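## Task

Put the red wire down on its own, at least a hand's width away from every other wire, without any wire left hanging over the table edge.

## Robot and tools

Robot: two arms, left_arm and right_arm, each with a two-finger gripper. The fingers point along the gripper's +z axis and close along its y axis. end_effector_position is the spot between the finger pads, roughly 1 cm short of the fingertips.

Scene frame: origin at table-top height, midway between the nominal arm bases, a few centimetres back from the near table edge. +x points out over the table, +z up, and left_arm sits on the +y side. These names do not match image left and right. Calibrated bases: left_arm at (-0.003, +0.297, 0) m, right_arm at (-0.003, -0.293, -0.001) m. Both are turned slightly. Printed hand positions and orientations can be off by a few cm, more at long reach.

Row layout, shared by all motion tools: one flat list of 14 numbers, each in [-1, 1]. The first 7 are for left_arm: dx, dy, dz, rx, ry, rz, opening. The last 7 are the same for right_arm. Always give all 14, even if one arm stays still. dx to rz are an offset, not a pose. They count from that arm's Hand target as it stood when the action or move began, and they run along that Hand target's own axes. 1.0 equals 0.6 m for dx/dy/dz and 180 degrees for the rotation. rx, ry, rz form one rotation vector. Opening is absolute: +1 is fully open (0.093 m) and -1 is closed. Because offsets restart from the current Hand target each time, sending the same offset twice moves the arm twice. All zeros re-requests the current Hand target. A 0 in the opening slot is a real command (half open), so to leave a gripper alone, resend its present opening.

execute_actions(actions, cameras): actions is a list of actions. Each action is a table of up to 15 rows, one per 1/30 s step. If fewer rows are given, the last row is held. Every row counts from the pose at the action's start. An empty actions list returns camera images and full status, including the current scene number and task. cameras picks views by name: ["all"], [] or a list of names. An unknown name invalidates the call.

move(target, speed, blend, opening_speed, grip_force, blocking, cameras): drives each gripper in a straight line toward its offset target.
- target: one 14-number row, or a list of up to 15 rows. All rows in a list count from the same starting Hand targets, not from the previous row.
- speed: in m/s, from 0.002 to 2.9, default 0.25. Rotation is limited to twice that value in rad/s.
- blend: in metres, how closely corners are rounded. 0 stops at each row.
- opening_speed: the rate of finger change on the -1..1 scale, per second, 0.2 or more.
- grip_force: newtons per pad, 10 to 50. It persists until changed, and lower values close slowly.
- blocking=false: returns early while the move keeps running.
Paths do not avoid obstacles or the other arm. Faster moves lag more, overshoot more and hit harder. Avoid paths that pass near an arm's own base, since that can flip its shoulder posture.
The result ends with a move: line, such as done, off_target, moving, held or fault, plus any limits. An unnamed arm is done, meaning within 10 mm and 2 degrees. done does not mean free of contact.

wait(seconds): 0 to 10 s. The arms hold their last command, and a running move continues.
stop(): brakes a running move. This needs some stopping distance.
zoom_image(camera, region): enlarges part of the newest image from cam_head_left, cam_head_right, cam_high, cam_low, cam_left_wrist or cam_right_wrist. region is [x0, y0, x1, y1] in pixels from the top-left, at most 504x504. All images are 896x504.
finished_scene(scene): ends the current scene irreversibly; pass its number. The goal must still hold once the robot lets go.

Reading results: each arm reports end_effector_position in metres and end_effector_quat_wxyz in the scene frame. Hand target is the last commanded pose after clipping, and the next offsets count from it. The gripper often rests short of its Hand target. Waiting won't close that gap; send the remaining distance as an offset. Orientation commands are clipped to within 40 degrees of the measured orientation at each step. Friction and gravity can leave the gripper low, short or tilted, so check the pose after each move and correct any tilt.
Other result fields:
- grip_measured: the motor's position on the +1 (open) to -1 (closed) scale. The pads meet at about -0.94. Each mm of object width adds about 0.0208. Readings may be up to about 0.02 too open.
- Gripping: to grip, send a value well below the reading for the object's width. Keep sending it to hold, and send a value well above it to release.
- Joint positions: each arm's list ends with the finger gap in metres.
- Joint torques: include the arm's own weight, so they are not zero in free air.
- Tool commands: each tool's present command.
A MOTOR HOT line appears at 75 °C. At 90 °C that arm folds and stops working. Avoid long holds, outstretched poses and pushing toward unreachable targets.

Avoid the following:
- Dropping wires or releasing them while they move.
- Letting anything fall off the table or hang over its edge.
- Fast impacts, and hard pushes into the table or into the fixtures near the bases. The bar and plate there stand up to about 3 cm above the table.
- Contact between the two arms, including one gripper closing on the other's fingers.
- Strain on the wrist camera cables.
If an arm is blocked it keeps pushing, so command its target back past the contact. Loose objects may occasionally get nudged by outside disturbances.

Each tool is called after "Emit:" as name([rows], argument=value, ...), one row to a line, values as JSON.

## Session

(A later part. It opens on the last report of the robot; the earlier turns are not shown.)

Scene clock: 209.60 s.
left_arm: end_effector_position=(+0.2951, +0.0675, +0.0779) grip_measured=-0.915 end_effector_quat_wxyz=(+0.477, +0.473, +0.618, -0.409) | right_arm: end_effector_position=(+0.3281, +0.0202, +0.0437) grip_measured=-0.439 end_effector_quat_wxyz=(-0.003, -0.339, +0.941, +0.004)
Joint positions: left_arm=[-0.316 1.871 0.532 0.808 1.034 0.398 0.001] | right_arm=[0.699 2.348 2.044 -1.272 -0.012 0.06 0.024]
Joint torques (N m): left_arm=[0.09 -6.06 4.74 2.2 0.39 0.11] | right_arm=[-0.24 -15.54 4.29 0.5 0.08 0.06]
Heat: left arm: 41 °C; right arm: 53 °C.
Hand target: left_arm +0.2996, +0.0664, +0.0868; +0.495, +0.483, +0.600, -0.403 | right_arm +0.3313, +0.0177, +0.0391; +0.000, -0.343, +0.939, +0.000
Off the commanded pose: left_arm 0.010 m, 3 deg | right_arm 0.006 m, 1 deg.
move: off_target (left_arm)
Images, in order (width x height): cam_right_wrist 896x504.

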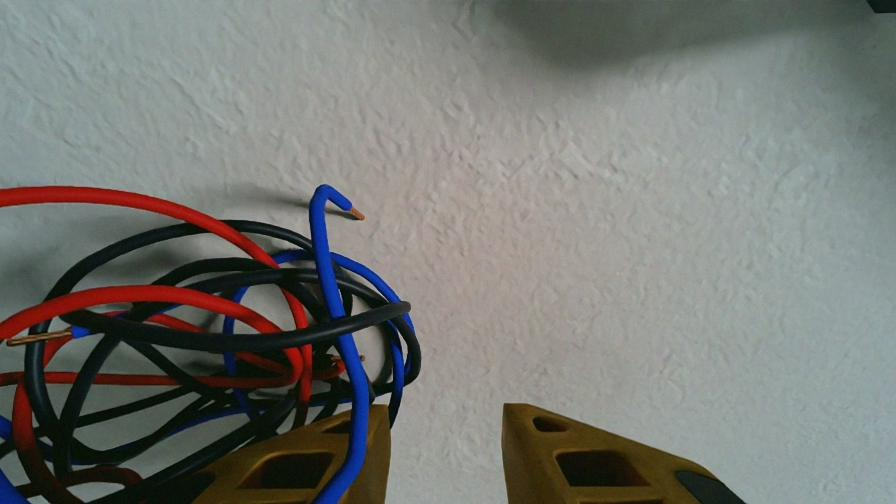

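Emit:
move(target=[0,0,0,0,0,0,-0.921875,0.0,0.006,0.02,0,0,0,-1], opening_speed=1.0, speed=0.05, cameras=["cam_right_wrist","cam_left_wrist"])

Scene clock: 222.43 s.
left_arm: end_effector_position=(+0.2952, +0.0673, +0.0787) grip_measured=-0.915 end_effector_quat_wxyz=(+0.479, +0.474, +0.616, -0.408) | right_arm: end_effector_position=(+0.3305, +0.0224, +0.0348) grip_measured=-0.992 end_effector_quat_wxyz=(+0.004, -0.339, +0.941, +0.008)
Joint positions: left_arm=[-0.316 1.871 0.532 0.813 1.036 0.398 0.001] | right_arm=[0.699 2.348 2.008 -1.22 -0.012 0.06 0]
Joint torques (N m): left_arm=[0.09 -6.05 4.74 2.15 0.36 0.1] | right_arm=[0.53 -14.94 3.92 0.5 0.1 0.09]
Motor temperatures (°C): left_arm=[26 34 38 42 28 25 26] | right_arm=[27 61 40 34 27 24 29]
Heat: left arm: 42 °C; right arm: 61 °C.
Hand target: left_arm +0.2996, +0.0664, +0.0868; +0.495, +0.483, +0.600, -0.403 | right_arm +0.3290, +0.0205, +0.0272; +0.000, -0.343, +0.939, +0.000
Off the commanded pose: left_arm 0.009 m, 3 deg | right_arm 0.008 m, 1 deg.
move: off_target (left_arm)
Images, in order (width x height): cam_left_wrist 896x504, cam_right_wrist 896x504.

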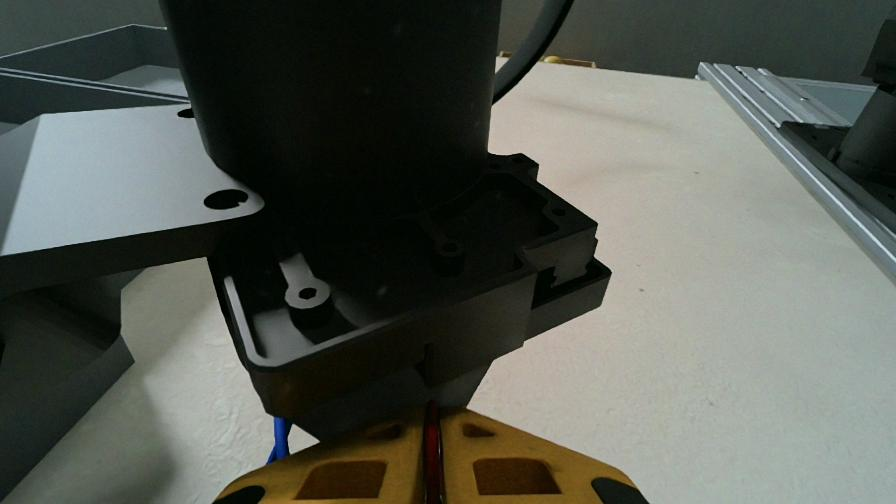

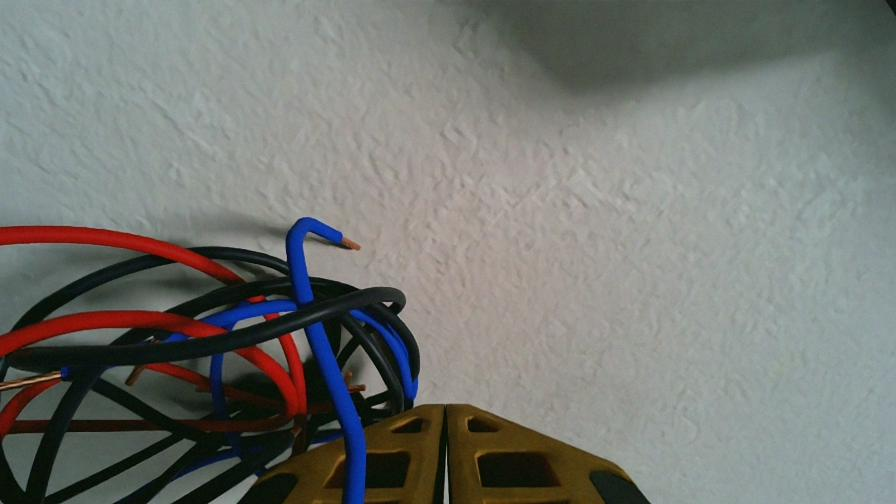

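Emit:
move(target=[0,0,0,0,0,0,-0.921875,-0.02,-0.1,-0.04,0,0,0,-1], speed=0.08, cameras=["cam_right_wrist","cam_left_wrist"])

Scene clock: 226.30 s.
left_arm: end_effector_position=(+0.2951, +0.0673, +0.0788) grip_measured=-0.915 end_effector_quat_wxyz=(+0.479, +0.474, +0.616, -0.409) | right_arm: end_effector_position=(+0.3723, -0.0173, +0.0554) grip_measured=-0.992 end_effector_quat_wxyz=(+0.002, -0.337, +0.941, +0.006)
Joint positions: left_arm=[-0.316 1.871 0.532 0.813 1.036 0.398 0.001] | right_arm=[0.576 2.388 2.159 -1.338 -0.012 -0.059 0]
Joint torques (N m): left_arm=[0.1 -5.98 4.75 2.14 0.37 0.11] | right_arm=[0.01 -13.61 7.62 0.2 0.08 0.04]
Motor temperatures (°C): left_arm=[26 35 38 42 28 25 26] | right_arm=[27 62 40 34 27 24 29]
Heat: left arm: 42 °C; right arm: 62 °C.
Hand target: left_arm +0.2996, +0.0664, +0.0868; +0.495, +0.483, +0.600, -0.403 | right_arm +0.3768, -0.0178, +0.0512; +0.000, -0.343, +0.939, +0.000
Off the commanded pose: left_arm 0.009 m, 3 deg | right_arm 0.006 m, 1 deg.
move: off_target (left_arm)
Images, in order (width x height): cam_left_wrist 896x504, cam_right_wrist 896x504.

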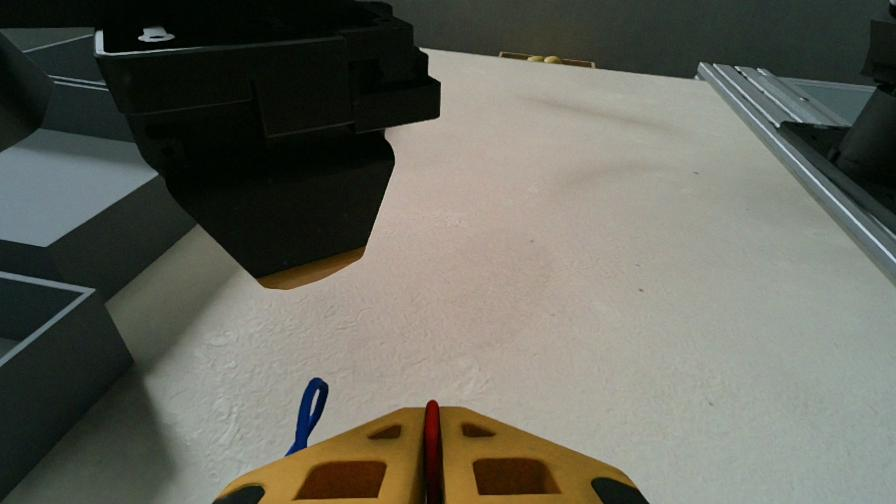

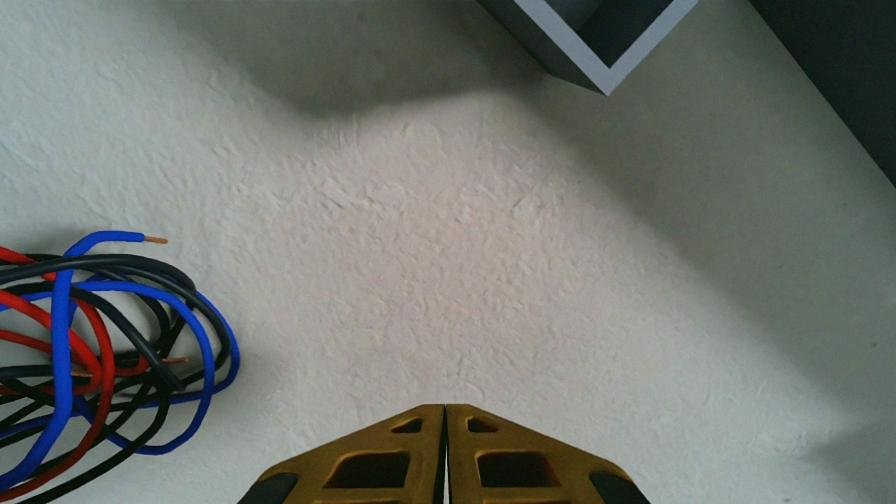

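Emit:
move(target=[0,0,0,0,0,0,-0.921875,0,0.02,-0.057,-0.22,0,0,-0.3], speed=0.2, cameras=["cam_right_wrist","cam_left_wrist","cam_high","cam_low"])

Scene clock: 240.33 s.
left_arm: end_effector_position=(+0.2951, +0.0673, +0.0788) grip_measured=-0.915 end_effector_quat_wxyz=(+0.479, +0.474, +0.616, -0.409) | right_arm: end_effector_position=(+0.3709, -0.0068, +0.0953) grip_measured=-0.301 end_effector_quat_wxyz=(-0.074, -0.317, +0.891, +0.316)
Joint positions: left_arm=[-0.316 1.871 0.532 0.813 1.036 0.398 0.001] | right_arm=[0.38 2.501 2.379 -1.557 -0.654 -0.286 0.031]
Joint torques (N m): left_arm=[0.1 -6.01 4.72 2.14 0.36 0.1] | right_arm=[-0.27 -14.46 4.31 0 -0.53 -0.1]
Motor temperatures (°C): left_arm=[25 35 37 42 28 25 26] | right_arm=[27 63 41 33 27 24 29]
Heat: left arm: 42 °C; right arm: 63 °C.
Hand target: left_arm +0.2996, +0.0664, +0.0868; +0.495, +0.483, +0.600, -0.403 | right_arm +0.3690, -0.0086, +0.0854; -0.116, -0.322, +0.884, +0.318
Off the commanded pose: left_arm 0.009 m, 3 deg | right_arm 0.010 m, 5 deg.
joint sent to its limit (right arm) — joint 4 (wrist pitch), lower limit. The joint targets are off in orientation, not in position.
move: off_target (left_arm, right_arm)
Images, in order (width x height): cam_high 896x504, cam_low 896x504, cam_left_wrist 896x504, cam_right_wrist 896x504.

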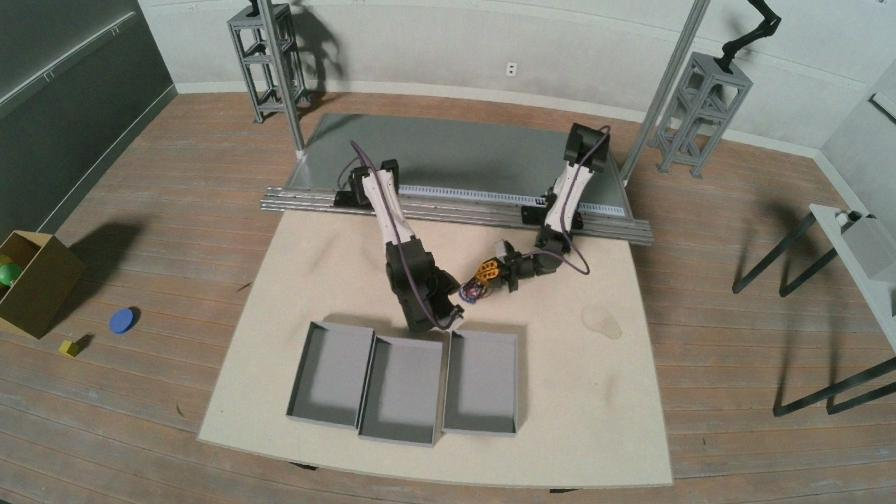

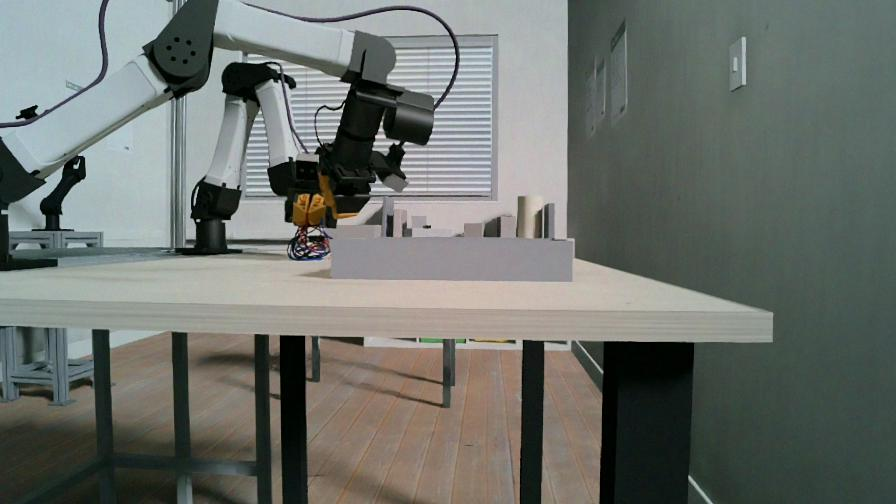

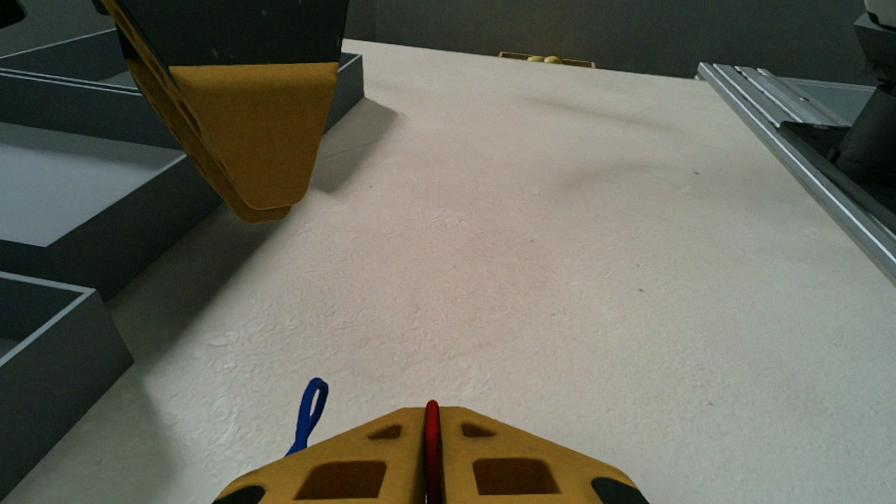

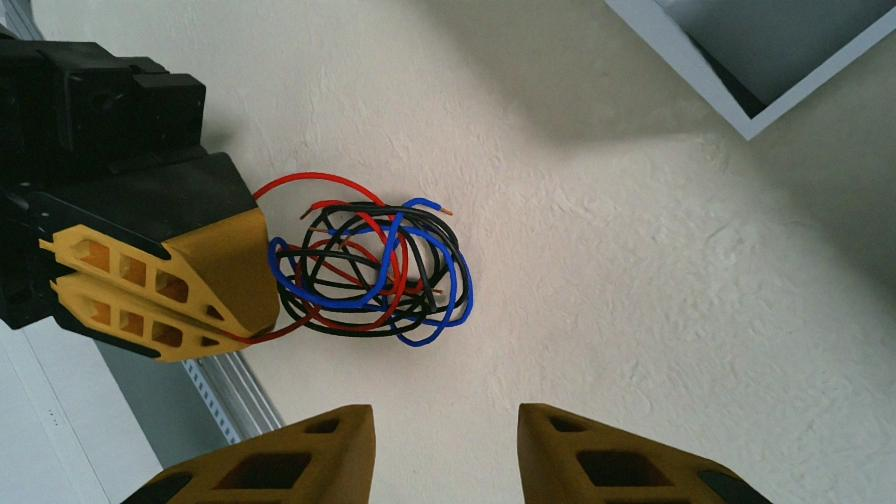

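Emit:
move(target=[0,0,0,0,0,0,-0.921875,0,-0.005,0.09,0,0,0,-0.56], speed=0.12, cameras=["cam_right_wrist","cam_left_wrist"])

Scene clock: 246.13 s.
left_arm: end_effector_position=(+0.2951, +0.0673, +0.0788) grip_measured=-0.915 end_effector_quat_wxyz=(+0.479, +0.474, +0.616, -0.409) | right_arm: end_effector_position=(+0.3500, +0.0146, +0.0518) grip_measured=-0.558 end_effector_quat_wxyz=(-0.105, -0.332, +0.883, +0.313)
Joint positions: left_arm=[-0.316 1.871 0.532 0.813 1.036 0.398 0.001] | right_arm=[0.441 2.529 2.25 -1.445 -0.66 -0.277 0.018]
Joint torques (N m): left_arm=[0.12 -6.05 4.75 2.14 0.37 0.1] | right_arm=[0.01 -14.56 4.46 0.16 -0.53 0.28]
Motor temperatures (°C): left_arm=[25 35 37 42 28 25 26] | right_arm=[27 62 40 32 27 24 29]
Heat: left arm: 42 °C; right arm: 62 °C.
Hand target: left_arm +0.2996, +0.0664, +0.0868; +0.495, +0.483, +0.600, -0.403 | right_arm +0.3484, +0.0160, +0.0418; -0.116, -0.322, +0.884, +0.318
Off the commanded pose: left_arm 0.009 m, 3 deg | right_arm 0.010 m, 2 deg.
move: off_target (left_arm)
Images, in order (width x height): cam_left_wrist 896x504, cam_right_wrist 896x504.

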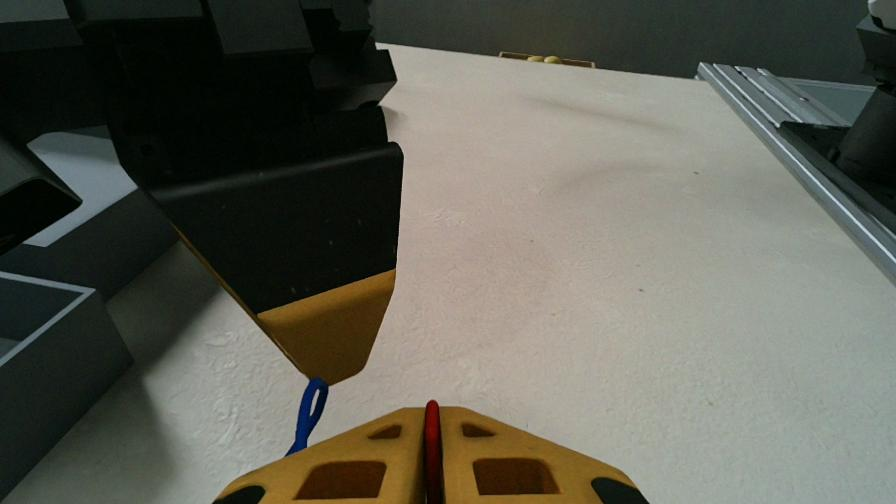

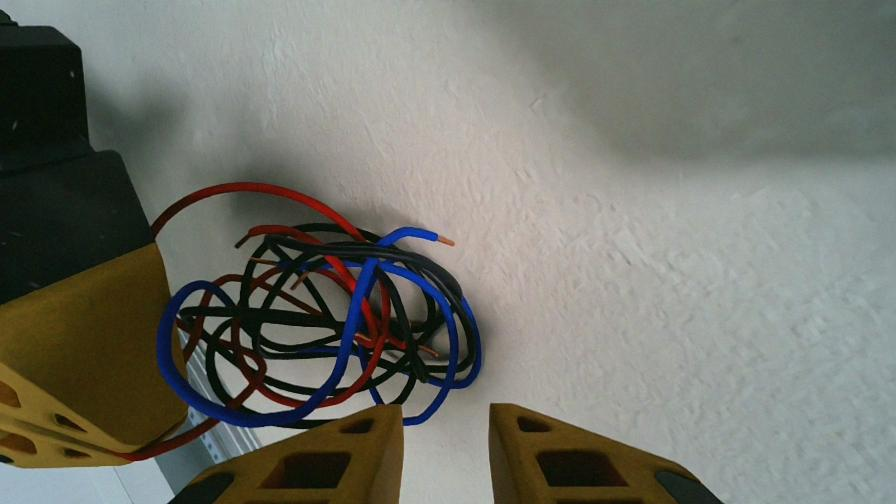

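Emit:
move([
  [0,0,0,0,0,0,-0.921875,0,0.0,0.052,0,0,0,-0.56],
  [0,0,0,0,0,0,-0.921875,0,0.0,0.052,0,0,0,-1],
], speed=0.06, opening_speed=1.0, cameras=["cam_right_wrist","cam_left_wrist"])

Scene clock: 251.33 s.
left_arm: end_effector_position=(+0.2951, +0.0672, +0.0788) grip_measured=-0.915 end_effector_quat_wxyz=(+0.479, +0.474, +0.615, -0.409) | right_arm: end_effector_position=(+0.3449, +0.0283, +0.0228) grip_measured=-0.992 end_effector_quat_wxyz=(-0.100, -0.329, +0.884, +0.318)
Joint positions: left_arm=[-0.316 1.871 0.532 0.813 1.037 0.398 0.001] | right_arm=[0.469 2.529 2.134 -1.291 -0.672 -0.229 0]
Joint torques (N m): left_arm=[0.12 -6.05 4.77 2.15 0.35 0.11] | right_arm=[1.32 -16.27 3.67 0.11 -0.46 0.34]
Motor temperatures (°C): left_arm=[25 35 37 42 28 25 26] | right_arm=[27 63 39 32 27 24 29]
Heat: left arm: 42 °C; right arm: 63 °C.
Hand target: left_arm +0.2996, +0.0663, +0.0868; +0.495, +0.483, +0.600, -0.403 | right_arm +0.3356, +0.0312, +0.0178; -0.116, -0.323, +0.884, +0.318
Off the commanded pose: left_arm 0.009 m, 3 deg | right_arm 0.011 m, 2 deg.
move: off_target (left_arm, right_arm); target 2's new opening was sent with right_arm's hand 0.011 m and 2 deg from that target
Images, in order (width x height): cam_left_wrist 896x504, cam_right_wrist 896x504.

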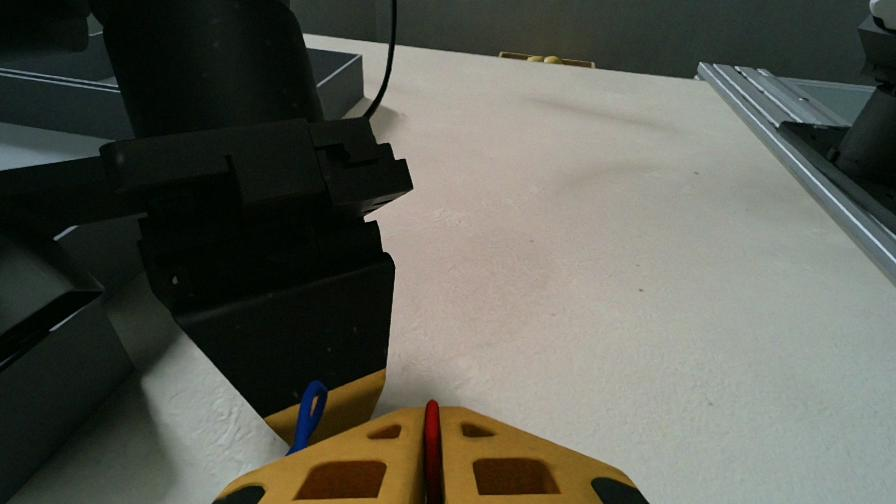

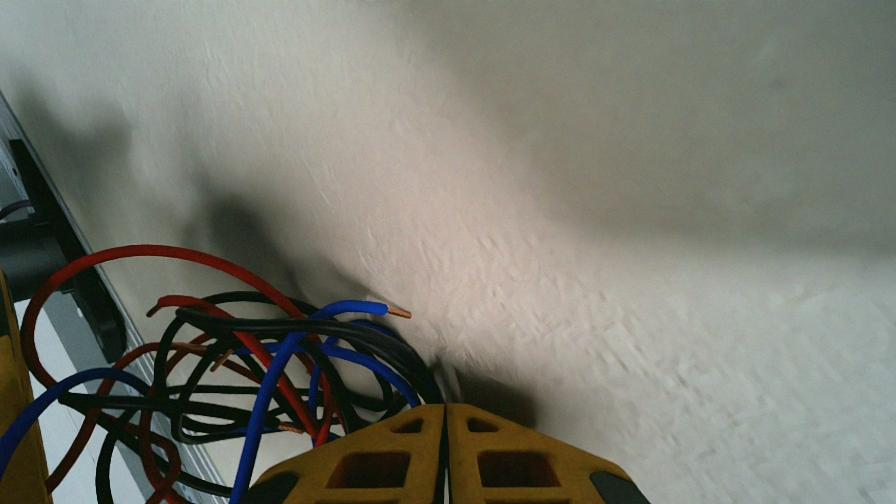

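Emit:
move(target=[0,0,0,0,0,0,-0.921875,0.039,-0.054,-0.088,0,0,0,-1], speed=0.06, cameras=["cam_right_wrist","cam_left_wrist","cam_low","cam_high"])

Scene clock: 256.80 s.
left_arm: end_effector_position=(+0.2951, +0.0672, +0.0788) grip_measured=-0.915 end_effector_quat_wxyz=(+0.479, +0.474, +0.615, -0.409) | right_arm: end_effector_position=(+0.3538, -0.0220, +0.0276) grip_measured=-0.992 end_effector_quat_wxyz=(-0.120, -0.323, +0.881, +0.325)
Joint positions: left_arm=[-0.316 1.871 0.532 0.813 1.037 0.398 0.001] | right_arm=[0.36 2.529 2.134 -1.42 -0.673 -0.374 0]
Joint torques (N m): left_arm=[0.05 -6.06 4.71 2.14 0.38 0.1] | right_arm=[-0.75 -18.73 5.24 -0.38 -0.13 0.07]
Motor temperatures (°C): left_arm=[25 36 37 42 28 25 26] | right_arm=[27 65 39 32 27 24 29]
Heat: left arm: 42 °C; right arm: 65 °C.
Hand target: left_arm +0.2996, +0.0663, +0.0868; +0.495, +0.483, +0.600, -0.403 | right_arm +0.3554, -0.0287, +0.0378; -0.116, -0.323, +0.884, +0.318
Off the commanded pose: left_arm 0.009 m, 3 deg | right_arm 0.012 m, 1 deg.
move: off_target (left_arm, right_arm)
Images, in order (width x height): cam_high 896x504, cam_low 896x504, cam_left_wrist 896x504, cam_right_wrist 896x504.

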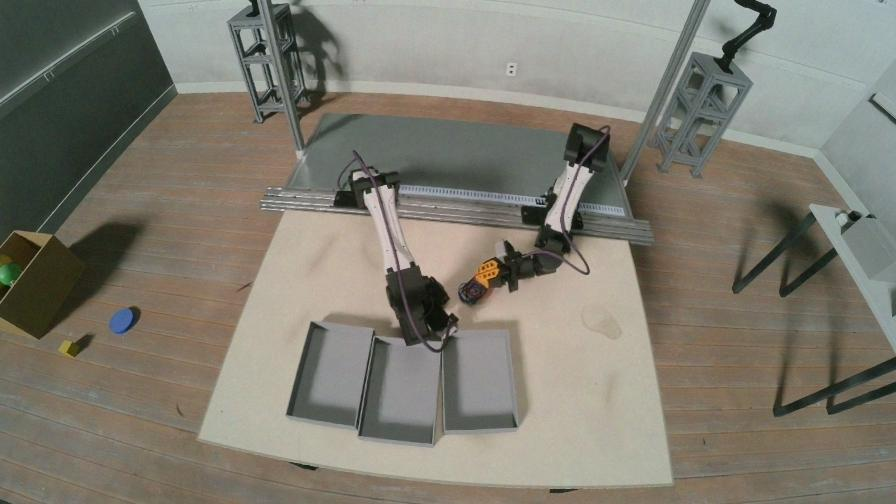

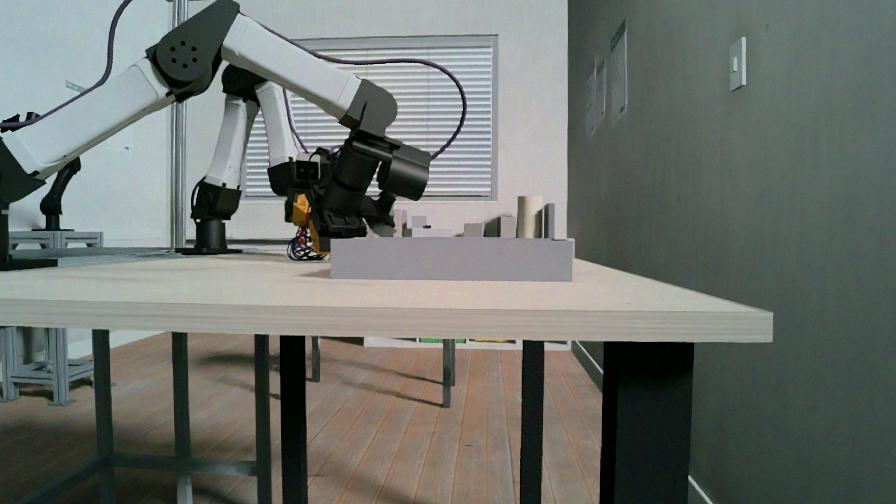

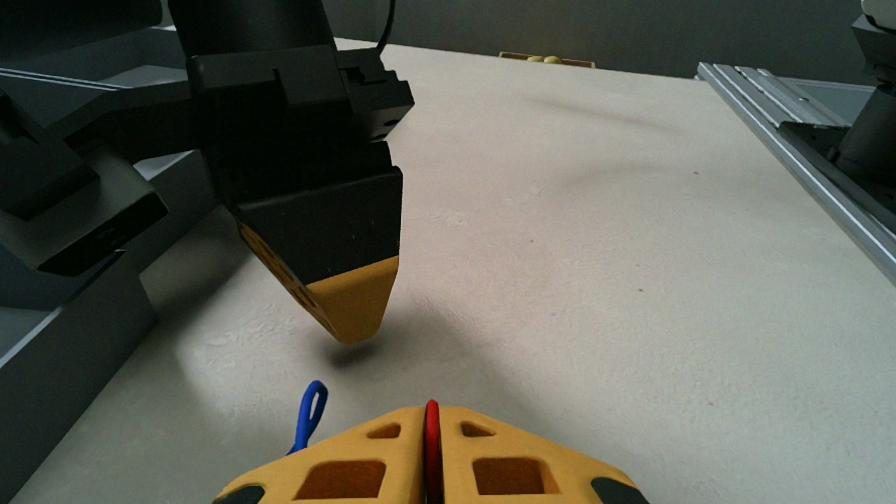

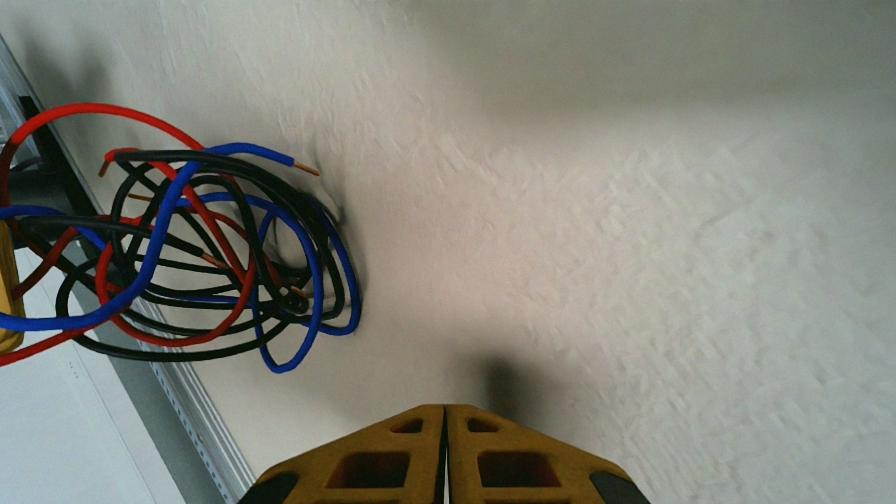

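Emit:
move(target=[0,0,0,0,0,0,-0.921875,0,0.03,-0.08,0.12,0,0,-0.4], speed=0.15, cameras=["cam_right_wrist","cam_left_wrist"])

Scene clock: 275.47 s.
left_arm: end_effector_position=(+0.2951, +0.0672, +0.0788) grip_measured=-0.915 end_effector_quat_wxyz=(+0.479, +0.474, +0.615, -0.409) | right_arm: end_effector_position=(+0.3615, -0.0443, +0.0662) grip_measured=-0.401 end_effector_quat_wxyz=(-0.079, -0.336, +0.926, +0.152)
Joint positions: left_arm=[-0.316 1.871 0.532 0.813 1.037 0.398 0.001] | right_arm=[0.423 2.403 2.187 -1.481 -0.324 -0.24 0.026]
Joint velocities: left_arm=[-0.007 -0.007 0.007 -0.022 0.022 -0.168 0] | right_arm=[within noise]
Joint torques (N m): left_arm=[0.09 -6.02 4.7 2.14 0.35 0.11] | right_arm=[0.99 -19.17 7.32 -0.02 -0.04 0.24]
Motor temperatures (°C): left_arm=[25 36 37 42 28 25 26] | right_arm=[27 73 39 31 27 24 29]
Heat: left arm: 42 °C; right arm: 73 °C.
Hand target: left_arm +0.2996, +0.0663, +0.0868; +0.495, +0.483, +0.600, -0.403 | right_arm +0.3662, -0.0416, +0.0862; -0.054, -0.338, +0.928, +0.147
Off the commanded pose: left_arm 0.009 m, 3 deg | right_arm 0.021 m, 3 deg.
move: off_target (left_arm, right_arm)
Images, in order (width x height): cam_left_wrist 896x504, cam_right_wrist 896x504.

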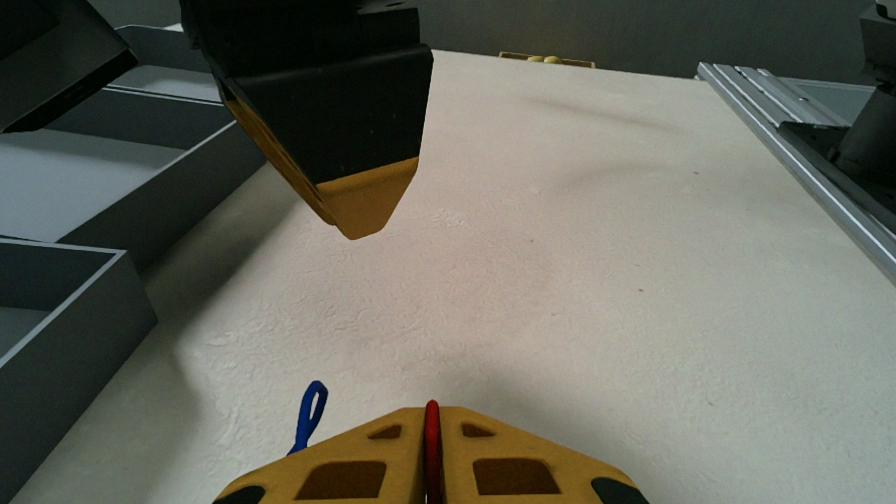

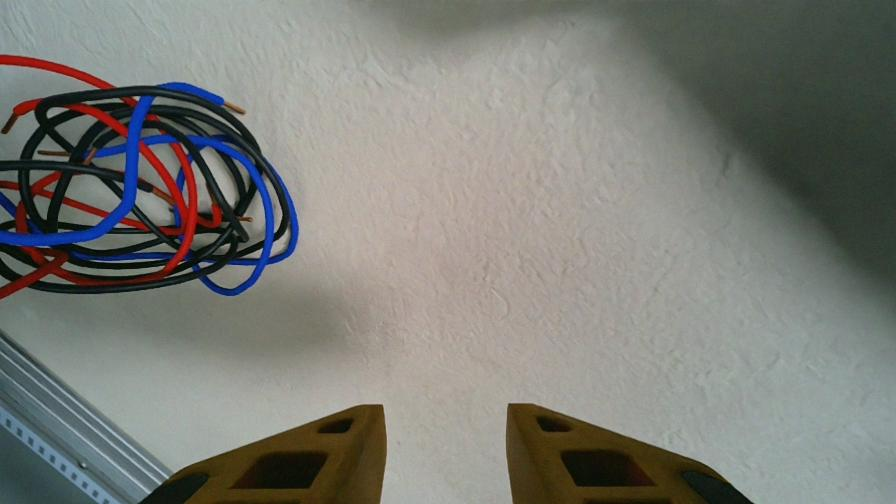

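Emit:
move(target=[0,0,0,0,0,0,-0.921875,0.307,0.1,-0.317,0,-0.33,0,-0.4], speed=0.25)

Emit:
move(target=[0.02,0,0,0,0,0,-0.921875,0,0,0,0,0,0,-0.4], speed=0.08, cameras=["all"])

Scene clock: 287.47 s.
left_arm: end_effector_position=(+0.2951, +0.0672, +0.0788) grip_measured=-0.915 end_effector_quat_wxyz=(+0.479, +0.474, +0.615, -0.409) | right_arm: end_effector_position=(+0.2258, -0.1618, +0.2908) grip_measured=-0.401 end_effector_quat_wxyz=(+0.420, -0.228, +0.830, +0.287)
Joint positions: left_arm=[-0.316 1.871 0.532 0.813 1.037 0.398 0.001] | right_arm=[0.084 0.853 1.037 -0.823 -0.624 -0.075 0.026]
Joint torques (N m): left_arm=[0.12 -6.04 4.74 2.14 0.36 0.11] | right_arm=[-0.57 -0.94 4.82 1.93 -0.45 0.26]
Motor temperatures (°C): left_arm=[25 36 37 42 28 25 26] | right_arm=[27 77 40 31 27 24 29]
Heat: left arm: 42 °C; right arm: 77 °C. Fold the right arm in close to its base, or ease its load, before you think long.
Hand target: left_arm +0.2996, +0.0663, +0.0868; +0.495, +0.483, +0.600, -0.403 | right_arm +0.2263, -0.1615, +0.2855; +0.413, -0.221, +0.833, +0.296
Off the commanded pose: left_arm 0.009 m, 3 deg | right_arm 0.005 m, 1 deg.
MOTOR HOT: joint 2 (shoulder) of the right arm reports 77 °C; the controller's stop level is 90 °C. To cool a motor, set the load down, stop pushing, or move to a pose that needs little force.
move: off_target (left_arm)

Scene clock: 288.50 s.
left_arm: end_effector_position=(+0.2975, +0.0680, +0.0750) grip_measured=-0.915 end_effector_quat_wxyz=(+0.486, +0.477, +0.609, -0.407) | right_arm: end_effector_position=(+0.2258, -0.1617, +0.2909) grip_measured=-0.401 end_effector_quat_wxyz=(+0.420, -0.228, +0.830, +0.288)
Joint positions: left_arm=[-0.31 1.906 0.532 0.864 1.044 0.402 0.001] | right_arm=[0.084 0.853 1.037 -0.823 -0.625 -0.075 0.026]
Joint torques (N m): left_arm=[0.32 -4.93 3.86 2.15 0.35 0.15] | right_arm=[-0.47 -1.05 4.72 1.88 -0.34 0.29]
Motor temperatures (°C): left_arm=[25 36 37 42 28 25 26] | right_arm=[27 76 40 31 27 24 29]
Heat: left arm: 42 °C; right arm: 76 °C. Fold the right arm in close to its base, or ease its load, before you think long.
Hand target: left_arm +0.2990, +0.0685, +0.0750; +0.495, +0.483, +0.600, -0.403 | right_arm +0.2263, -0.1615, +0.2855; +0.413, -0.221, +0.832, +0.296
Off the commanded pose: left_arm 0.002 m, 2 deg | right_arm 0.005 m, 1 deg.
MOTOR HOT: still on. Joint 2 (shoulder) of the right arm reports 76 °C.
move: done

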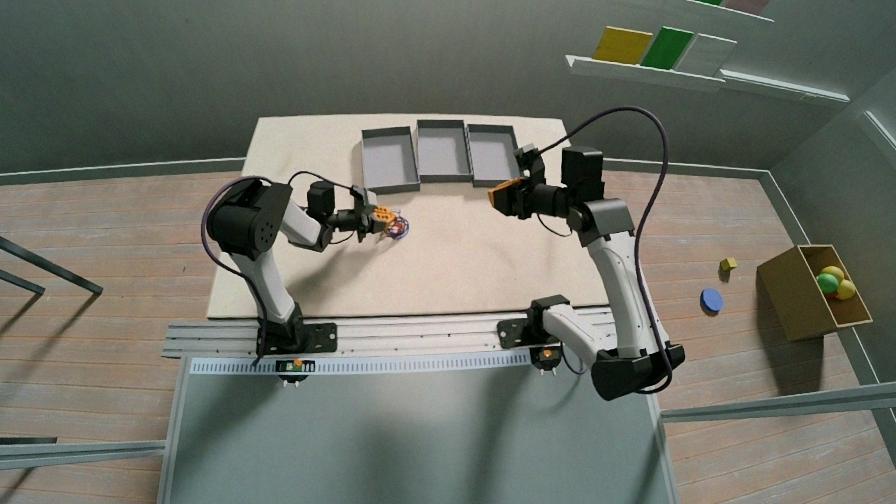

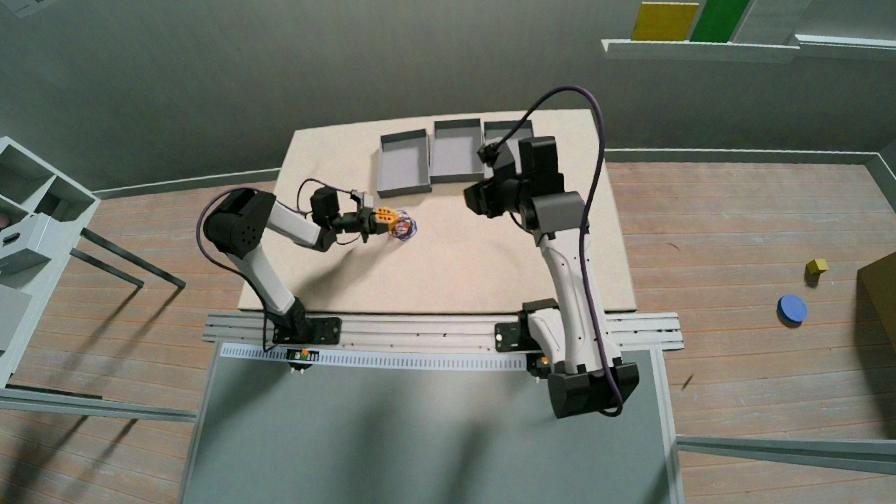

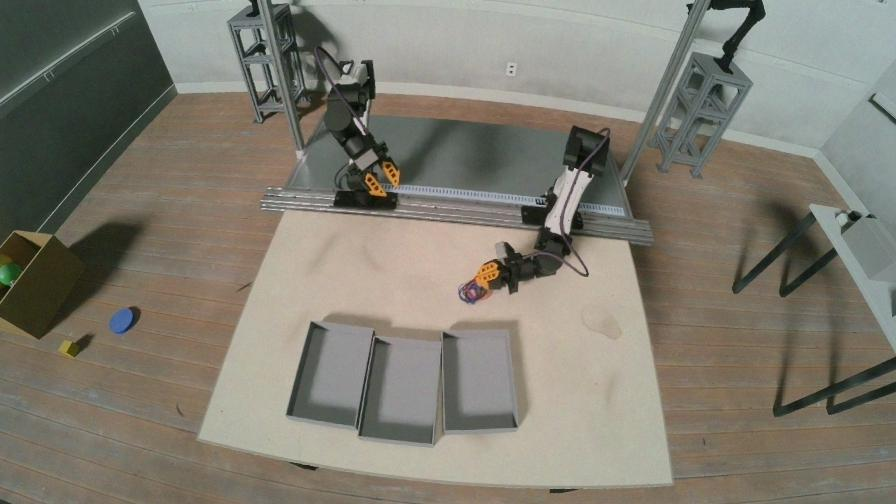

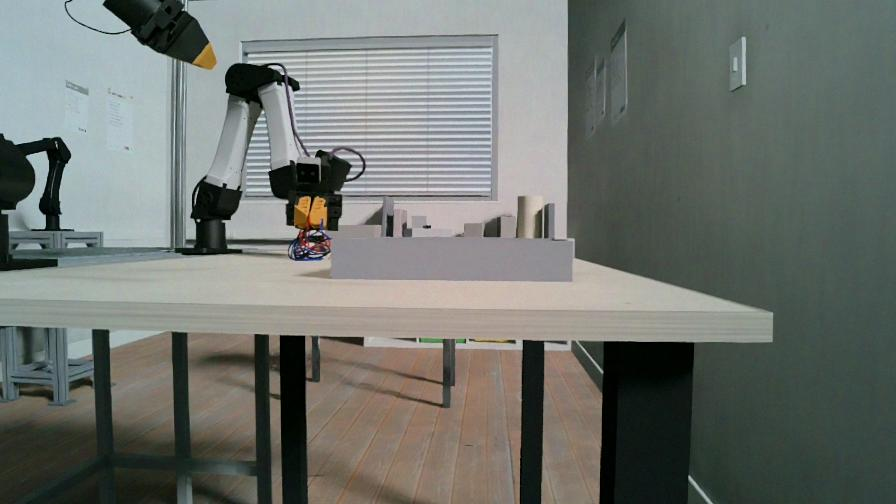

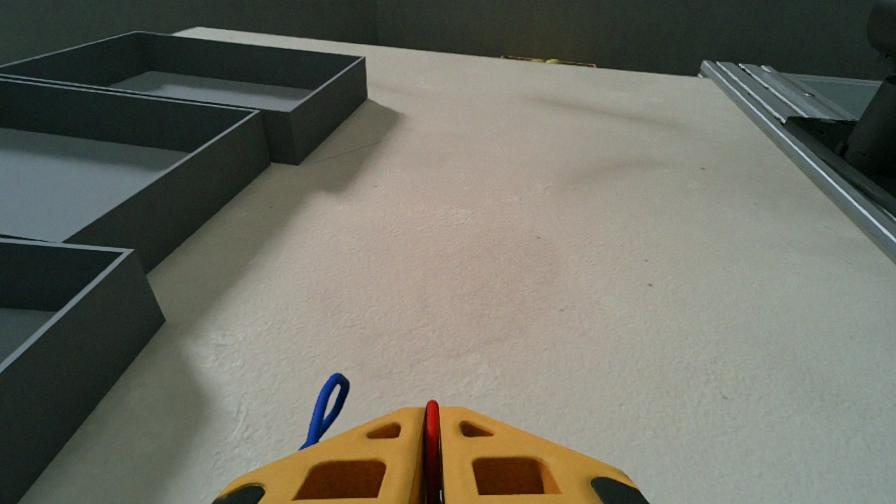

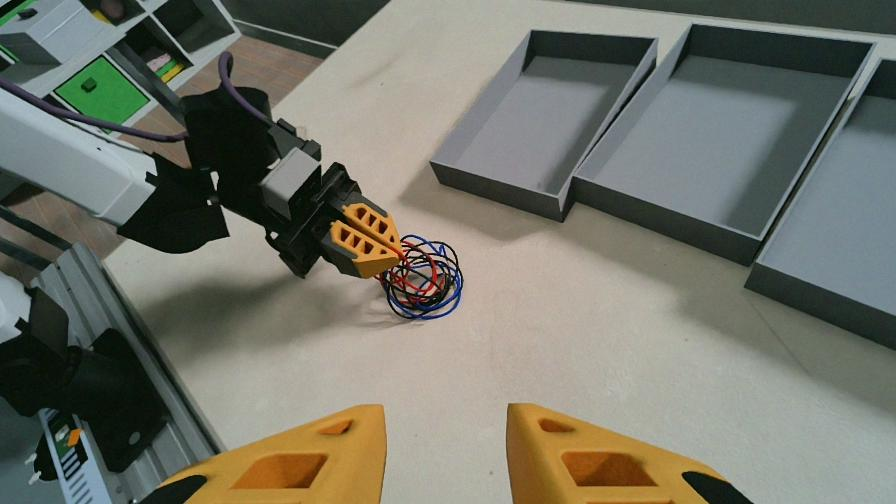

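Emit:
move(target=[-0.015,-0.086,0.083,0,0,0,-0.921875,0,0,0,0,0,0,-1], speed=0.06, cameras=["cam_right_wrist"])

Emit:
zoom_image(camera="cam_right_wrist", region=[340, 210, 560, 390])

Scene clock: 303.60 s.
left_arm: end_effector_position=(+0.2603, +0.0094, +0.0787) grip_measured=-0.915 end_effector_quat_wxyz=(+0.497, +0.486, +0.596, -0.402) | right_arm: end_effector_position=(+0.2258, -0.1617, +0.2910) grip_measured=-0.992 end_effector_quat_wxyz=(+0.420, -0.228, +0.830, +0.288)
Joint positions: left_arm=[-0.558 1.928 0.458 1.123 0.826 0.249 0.001] | right_arm=[0.084 0.853 1.037 -0.822 -0.625 -0.075 0]
Joint torques (N m): left_arm=[-0.73 -4.63 3.14 2.29 0.05 -0.13] | right_arm=[-0.5 -0.92 4.85 1.91 -0.39 0.29]
Motor temperatures (°C): left_arm=[25 36 36 41 28 25 26] | right_arm=[27 64 39 34 27 24 29]
Heat: left arm: 41 °C; right arm: 64 °C.
Hand target: left_arm +0.2592, +0.0081, +0.0750; +0.495, +0.483, +0.600, -0.403 | right_arm +0.2264, -0.1615, +0.2856; +0.413, -0.221, +0.832, +0.296
Off the commanded pose: left_arm 0.004 m, 1 deg | right_arm 0.005 m, 1 deg.
MOTOR HOT: cleared for the motors of the right arm.
move: done
Images, in order (width x height): cam_right_wrist 896x504.

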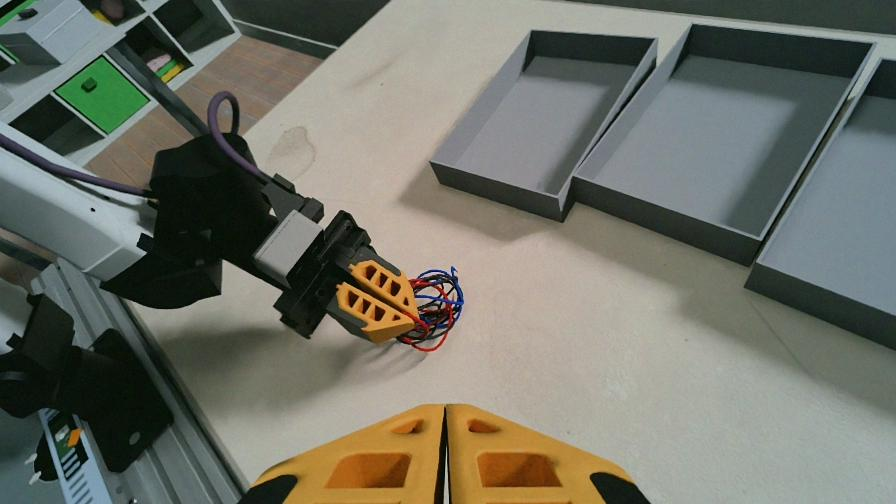

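Scaled by 2.291 from the camera's 896x504 image, which has a finer 1280x720 frame.

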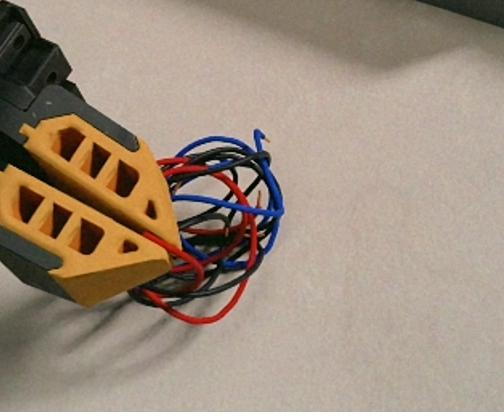

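Emit:
move(target=[-0.01,0.0175,-0.085,0,0,0,-0.921875,0.119,0.0775,0.35,0,0.33,0,-0.9], speed=0.2, cameras=["cam_right_wrist","cam_left_wrist"])

Emit:
zoom_image(camera="cam_right_wrist", region=[196, 0, 700, 504])

Scene clock: 313.77 s.
left_arm: end_effector_position=(+0.2590, +0.0570, +0.0799) grip_measured=-0.915 end_effector_quat_wxyz=(+0.480, +0.475, +0.614, -0.409) | right_arm: end_effector_position=(+0.2720, +0.0028, +0.1405) grip_measured=-0.901 end_effector_quat_wxyz=(-0.056, -0.335, +0.928, +0.154)
Joint positions: left_arm=[-0.395 1.805 0.393 0.951 0.967 0.327 0.001] | right_arm=[0.632 2.092 1.974 -1.46 -0.332 -0.009 0.002]
Joint torques (N m): left_arm=[0.36 -7.54 3.44 1.95 0.33 0.18] | right_arm=[0.83 -11.52 7.35 0.26 -0.09 0.17]
Motor temperatures (°C): left_arm=[25 37 35 42 28 25 26] | right_arm=[27 59 39 34 27 24 29]
Heat: left arm: 42 °C; right arm: 59 °C.
Hand target: left_arm +0.2593, +0.0583, +0.0901; +0.495, +0.483, +0.600, -0.403 | right_arm +0.2749, +0.0052, +0.1399; -0.054, -0.338, +0.928, +0.147
Off the commanded pose: left_arm 0.010 m, 3 deg | right_arm 0.004 m, 1 deg.
move: off_target (left_arm)
Images, in order (width x height): cam_left_wrist 896x504, cam_right_wrist 896x504.

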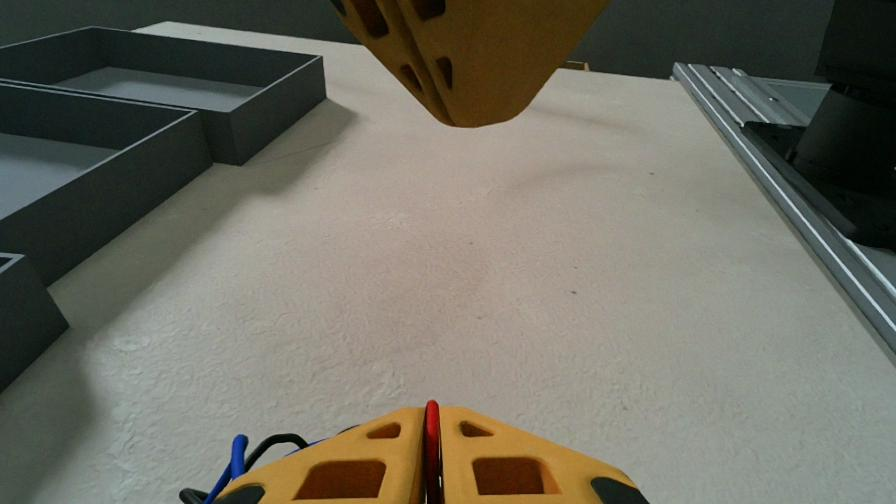

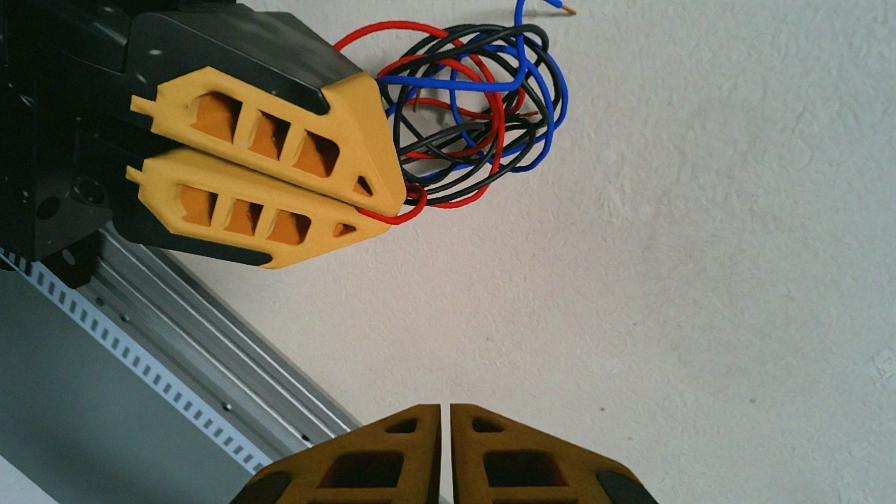

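Scaled by 1.000.

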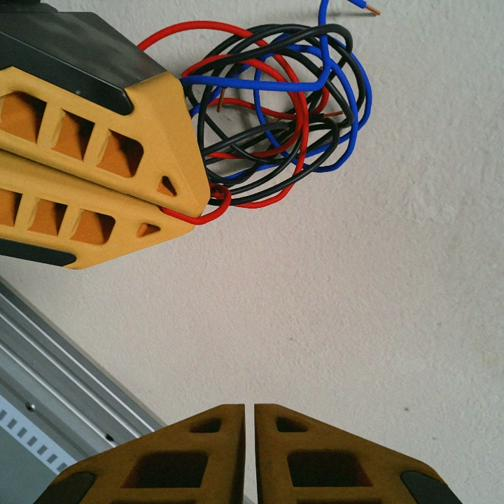

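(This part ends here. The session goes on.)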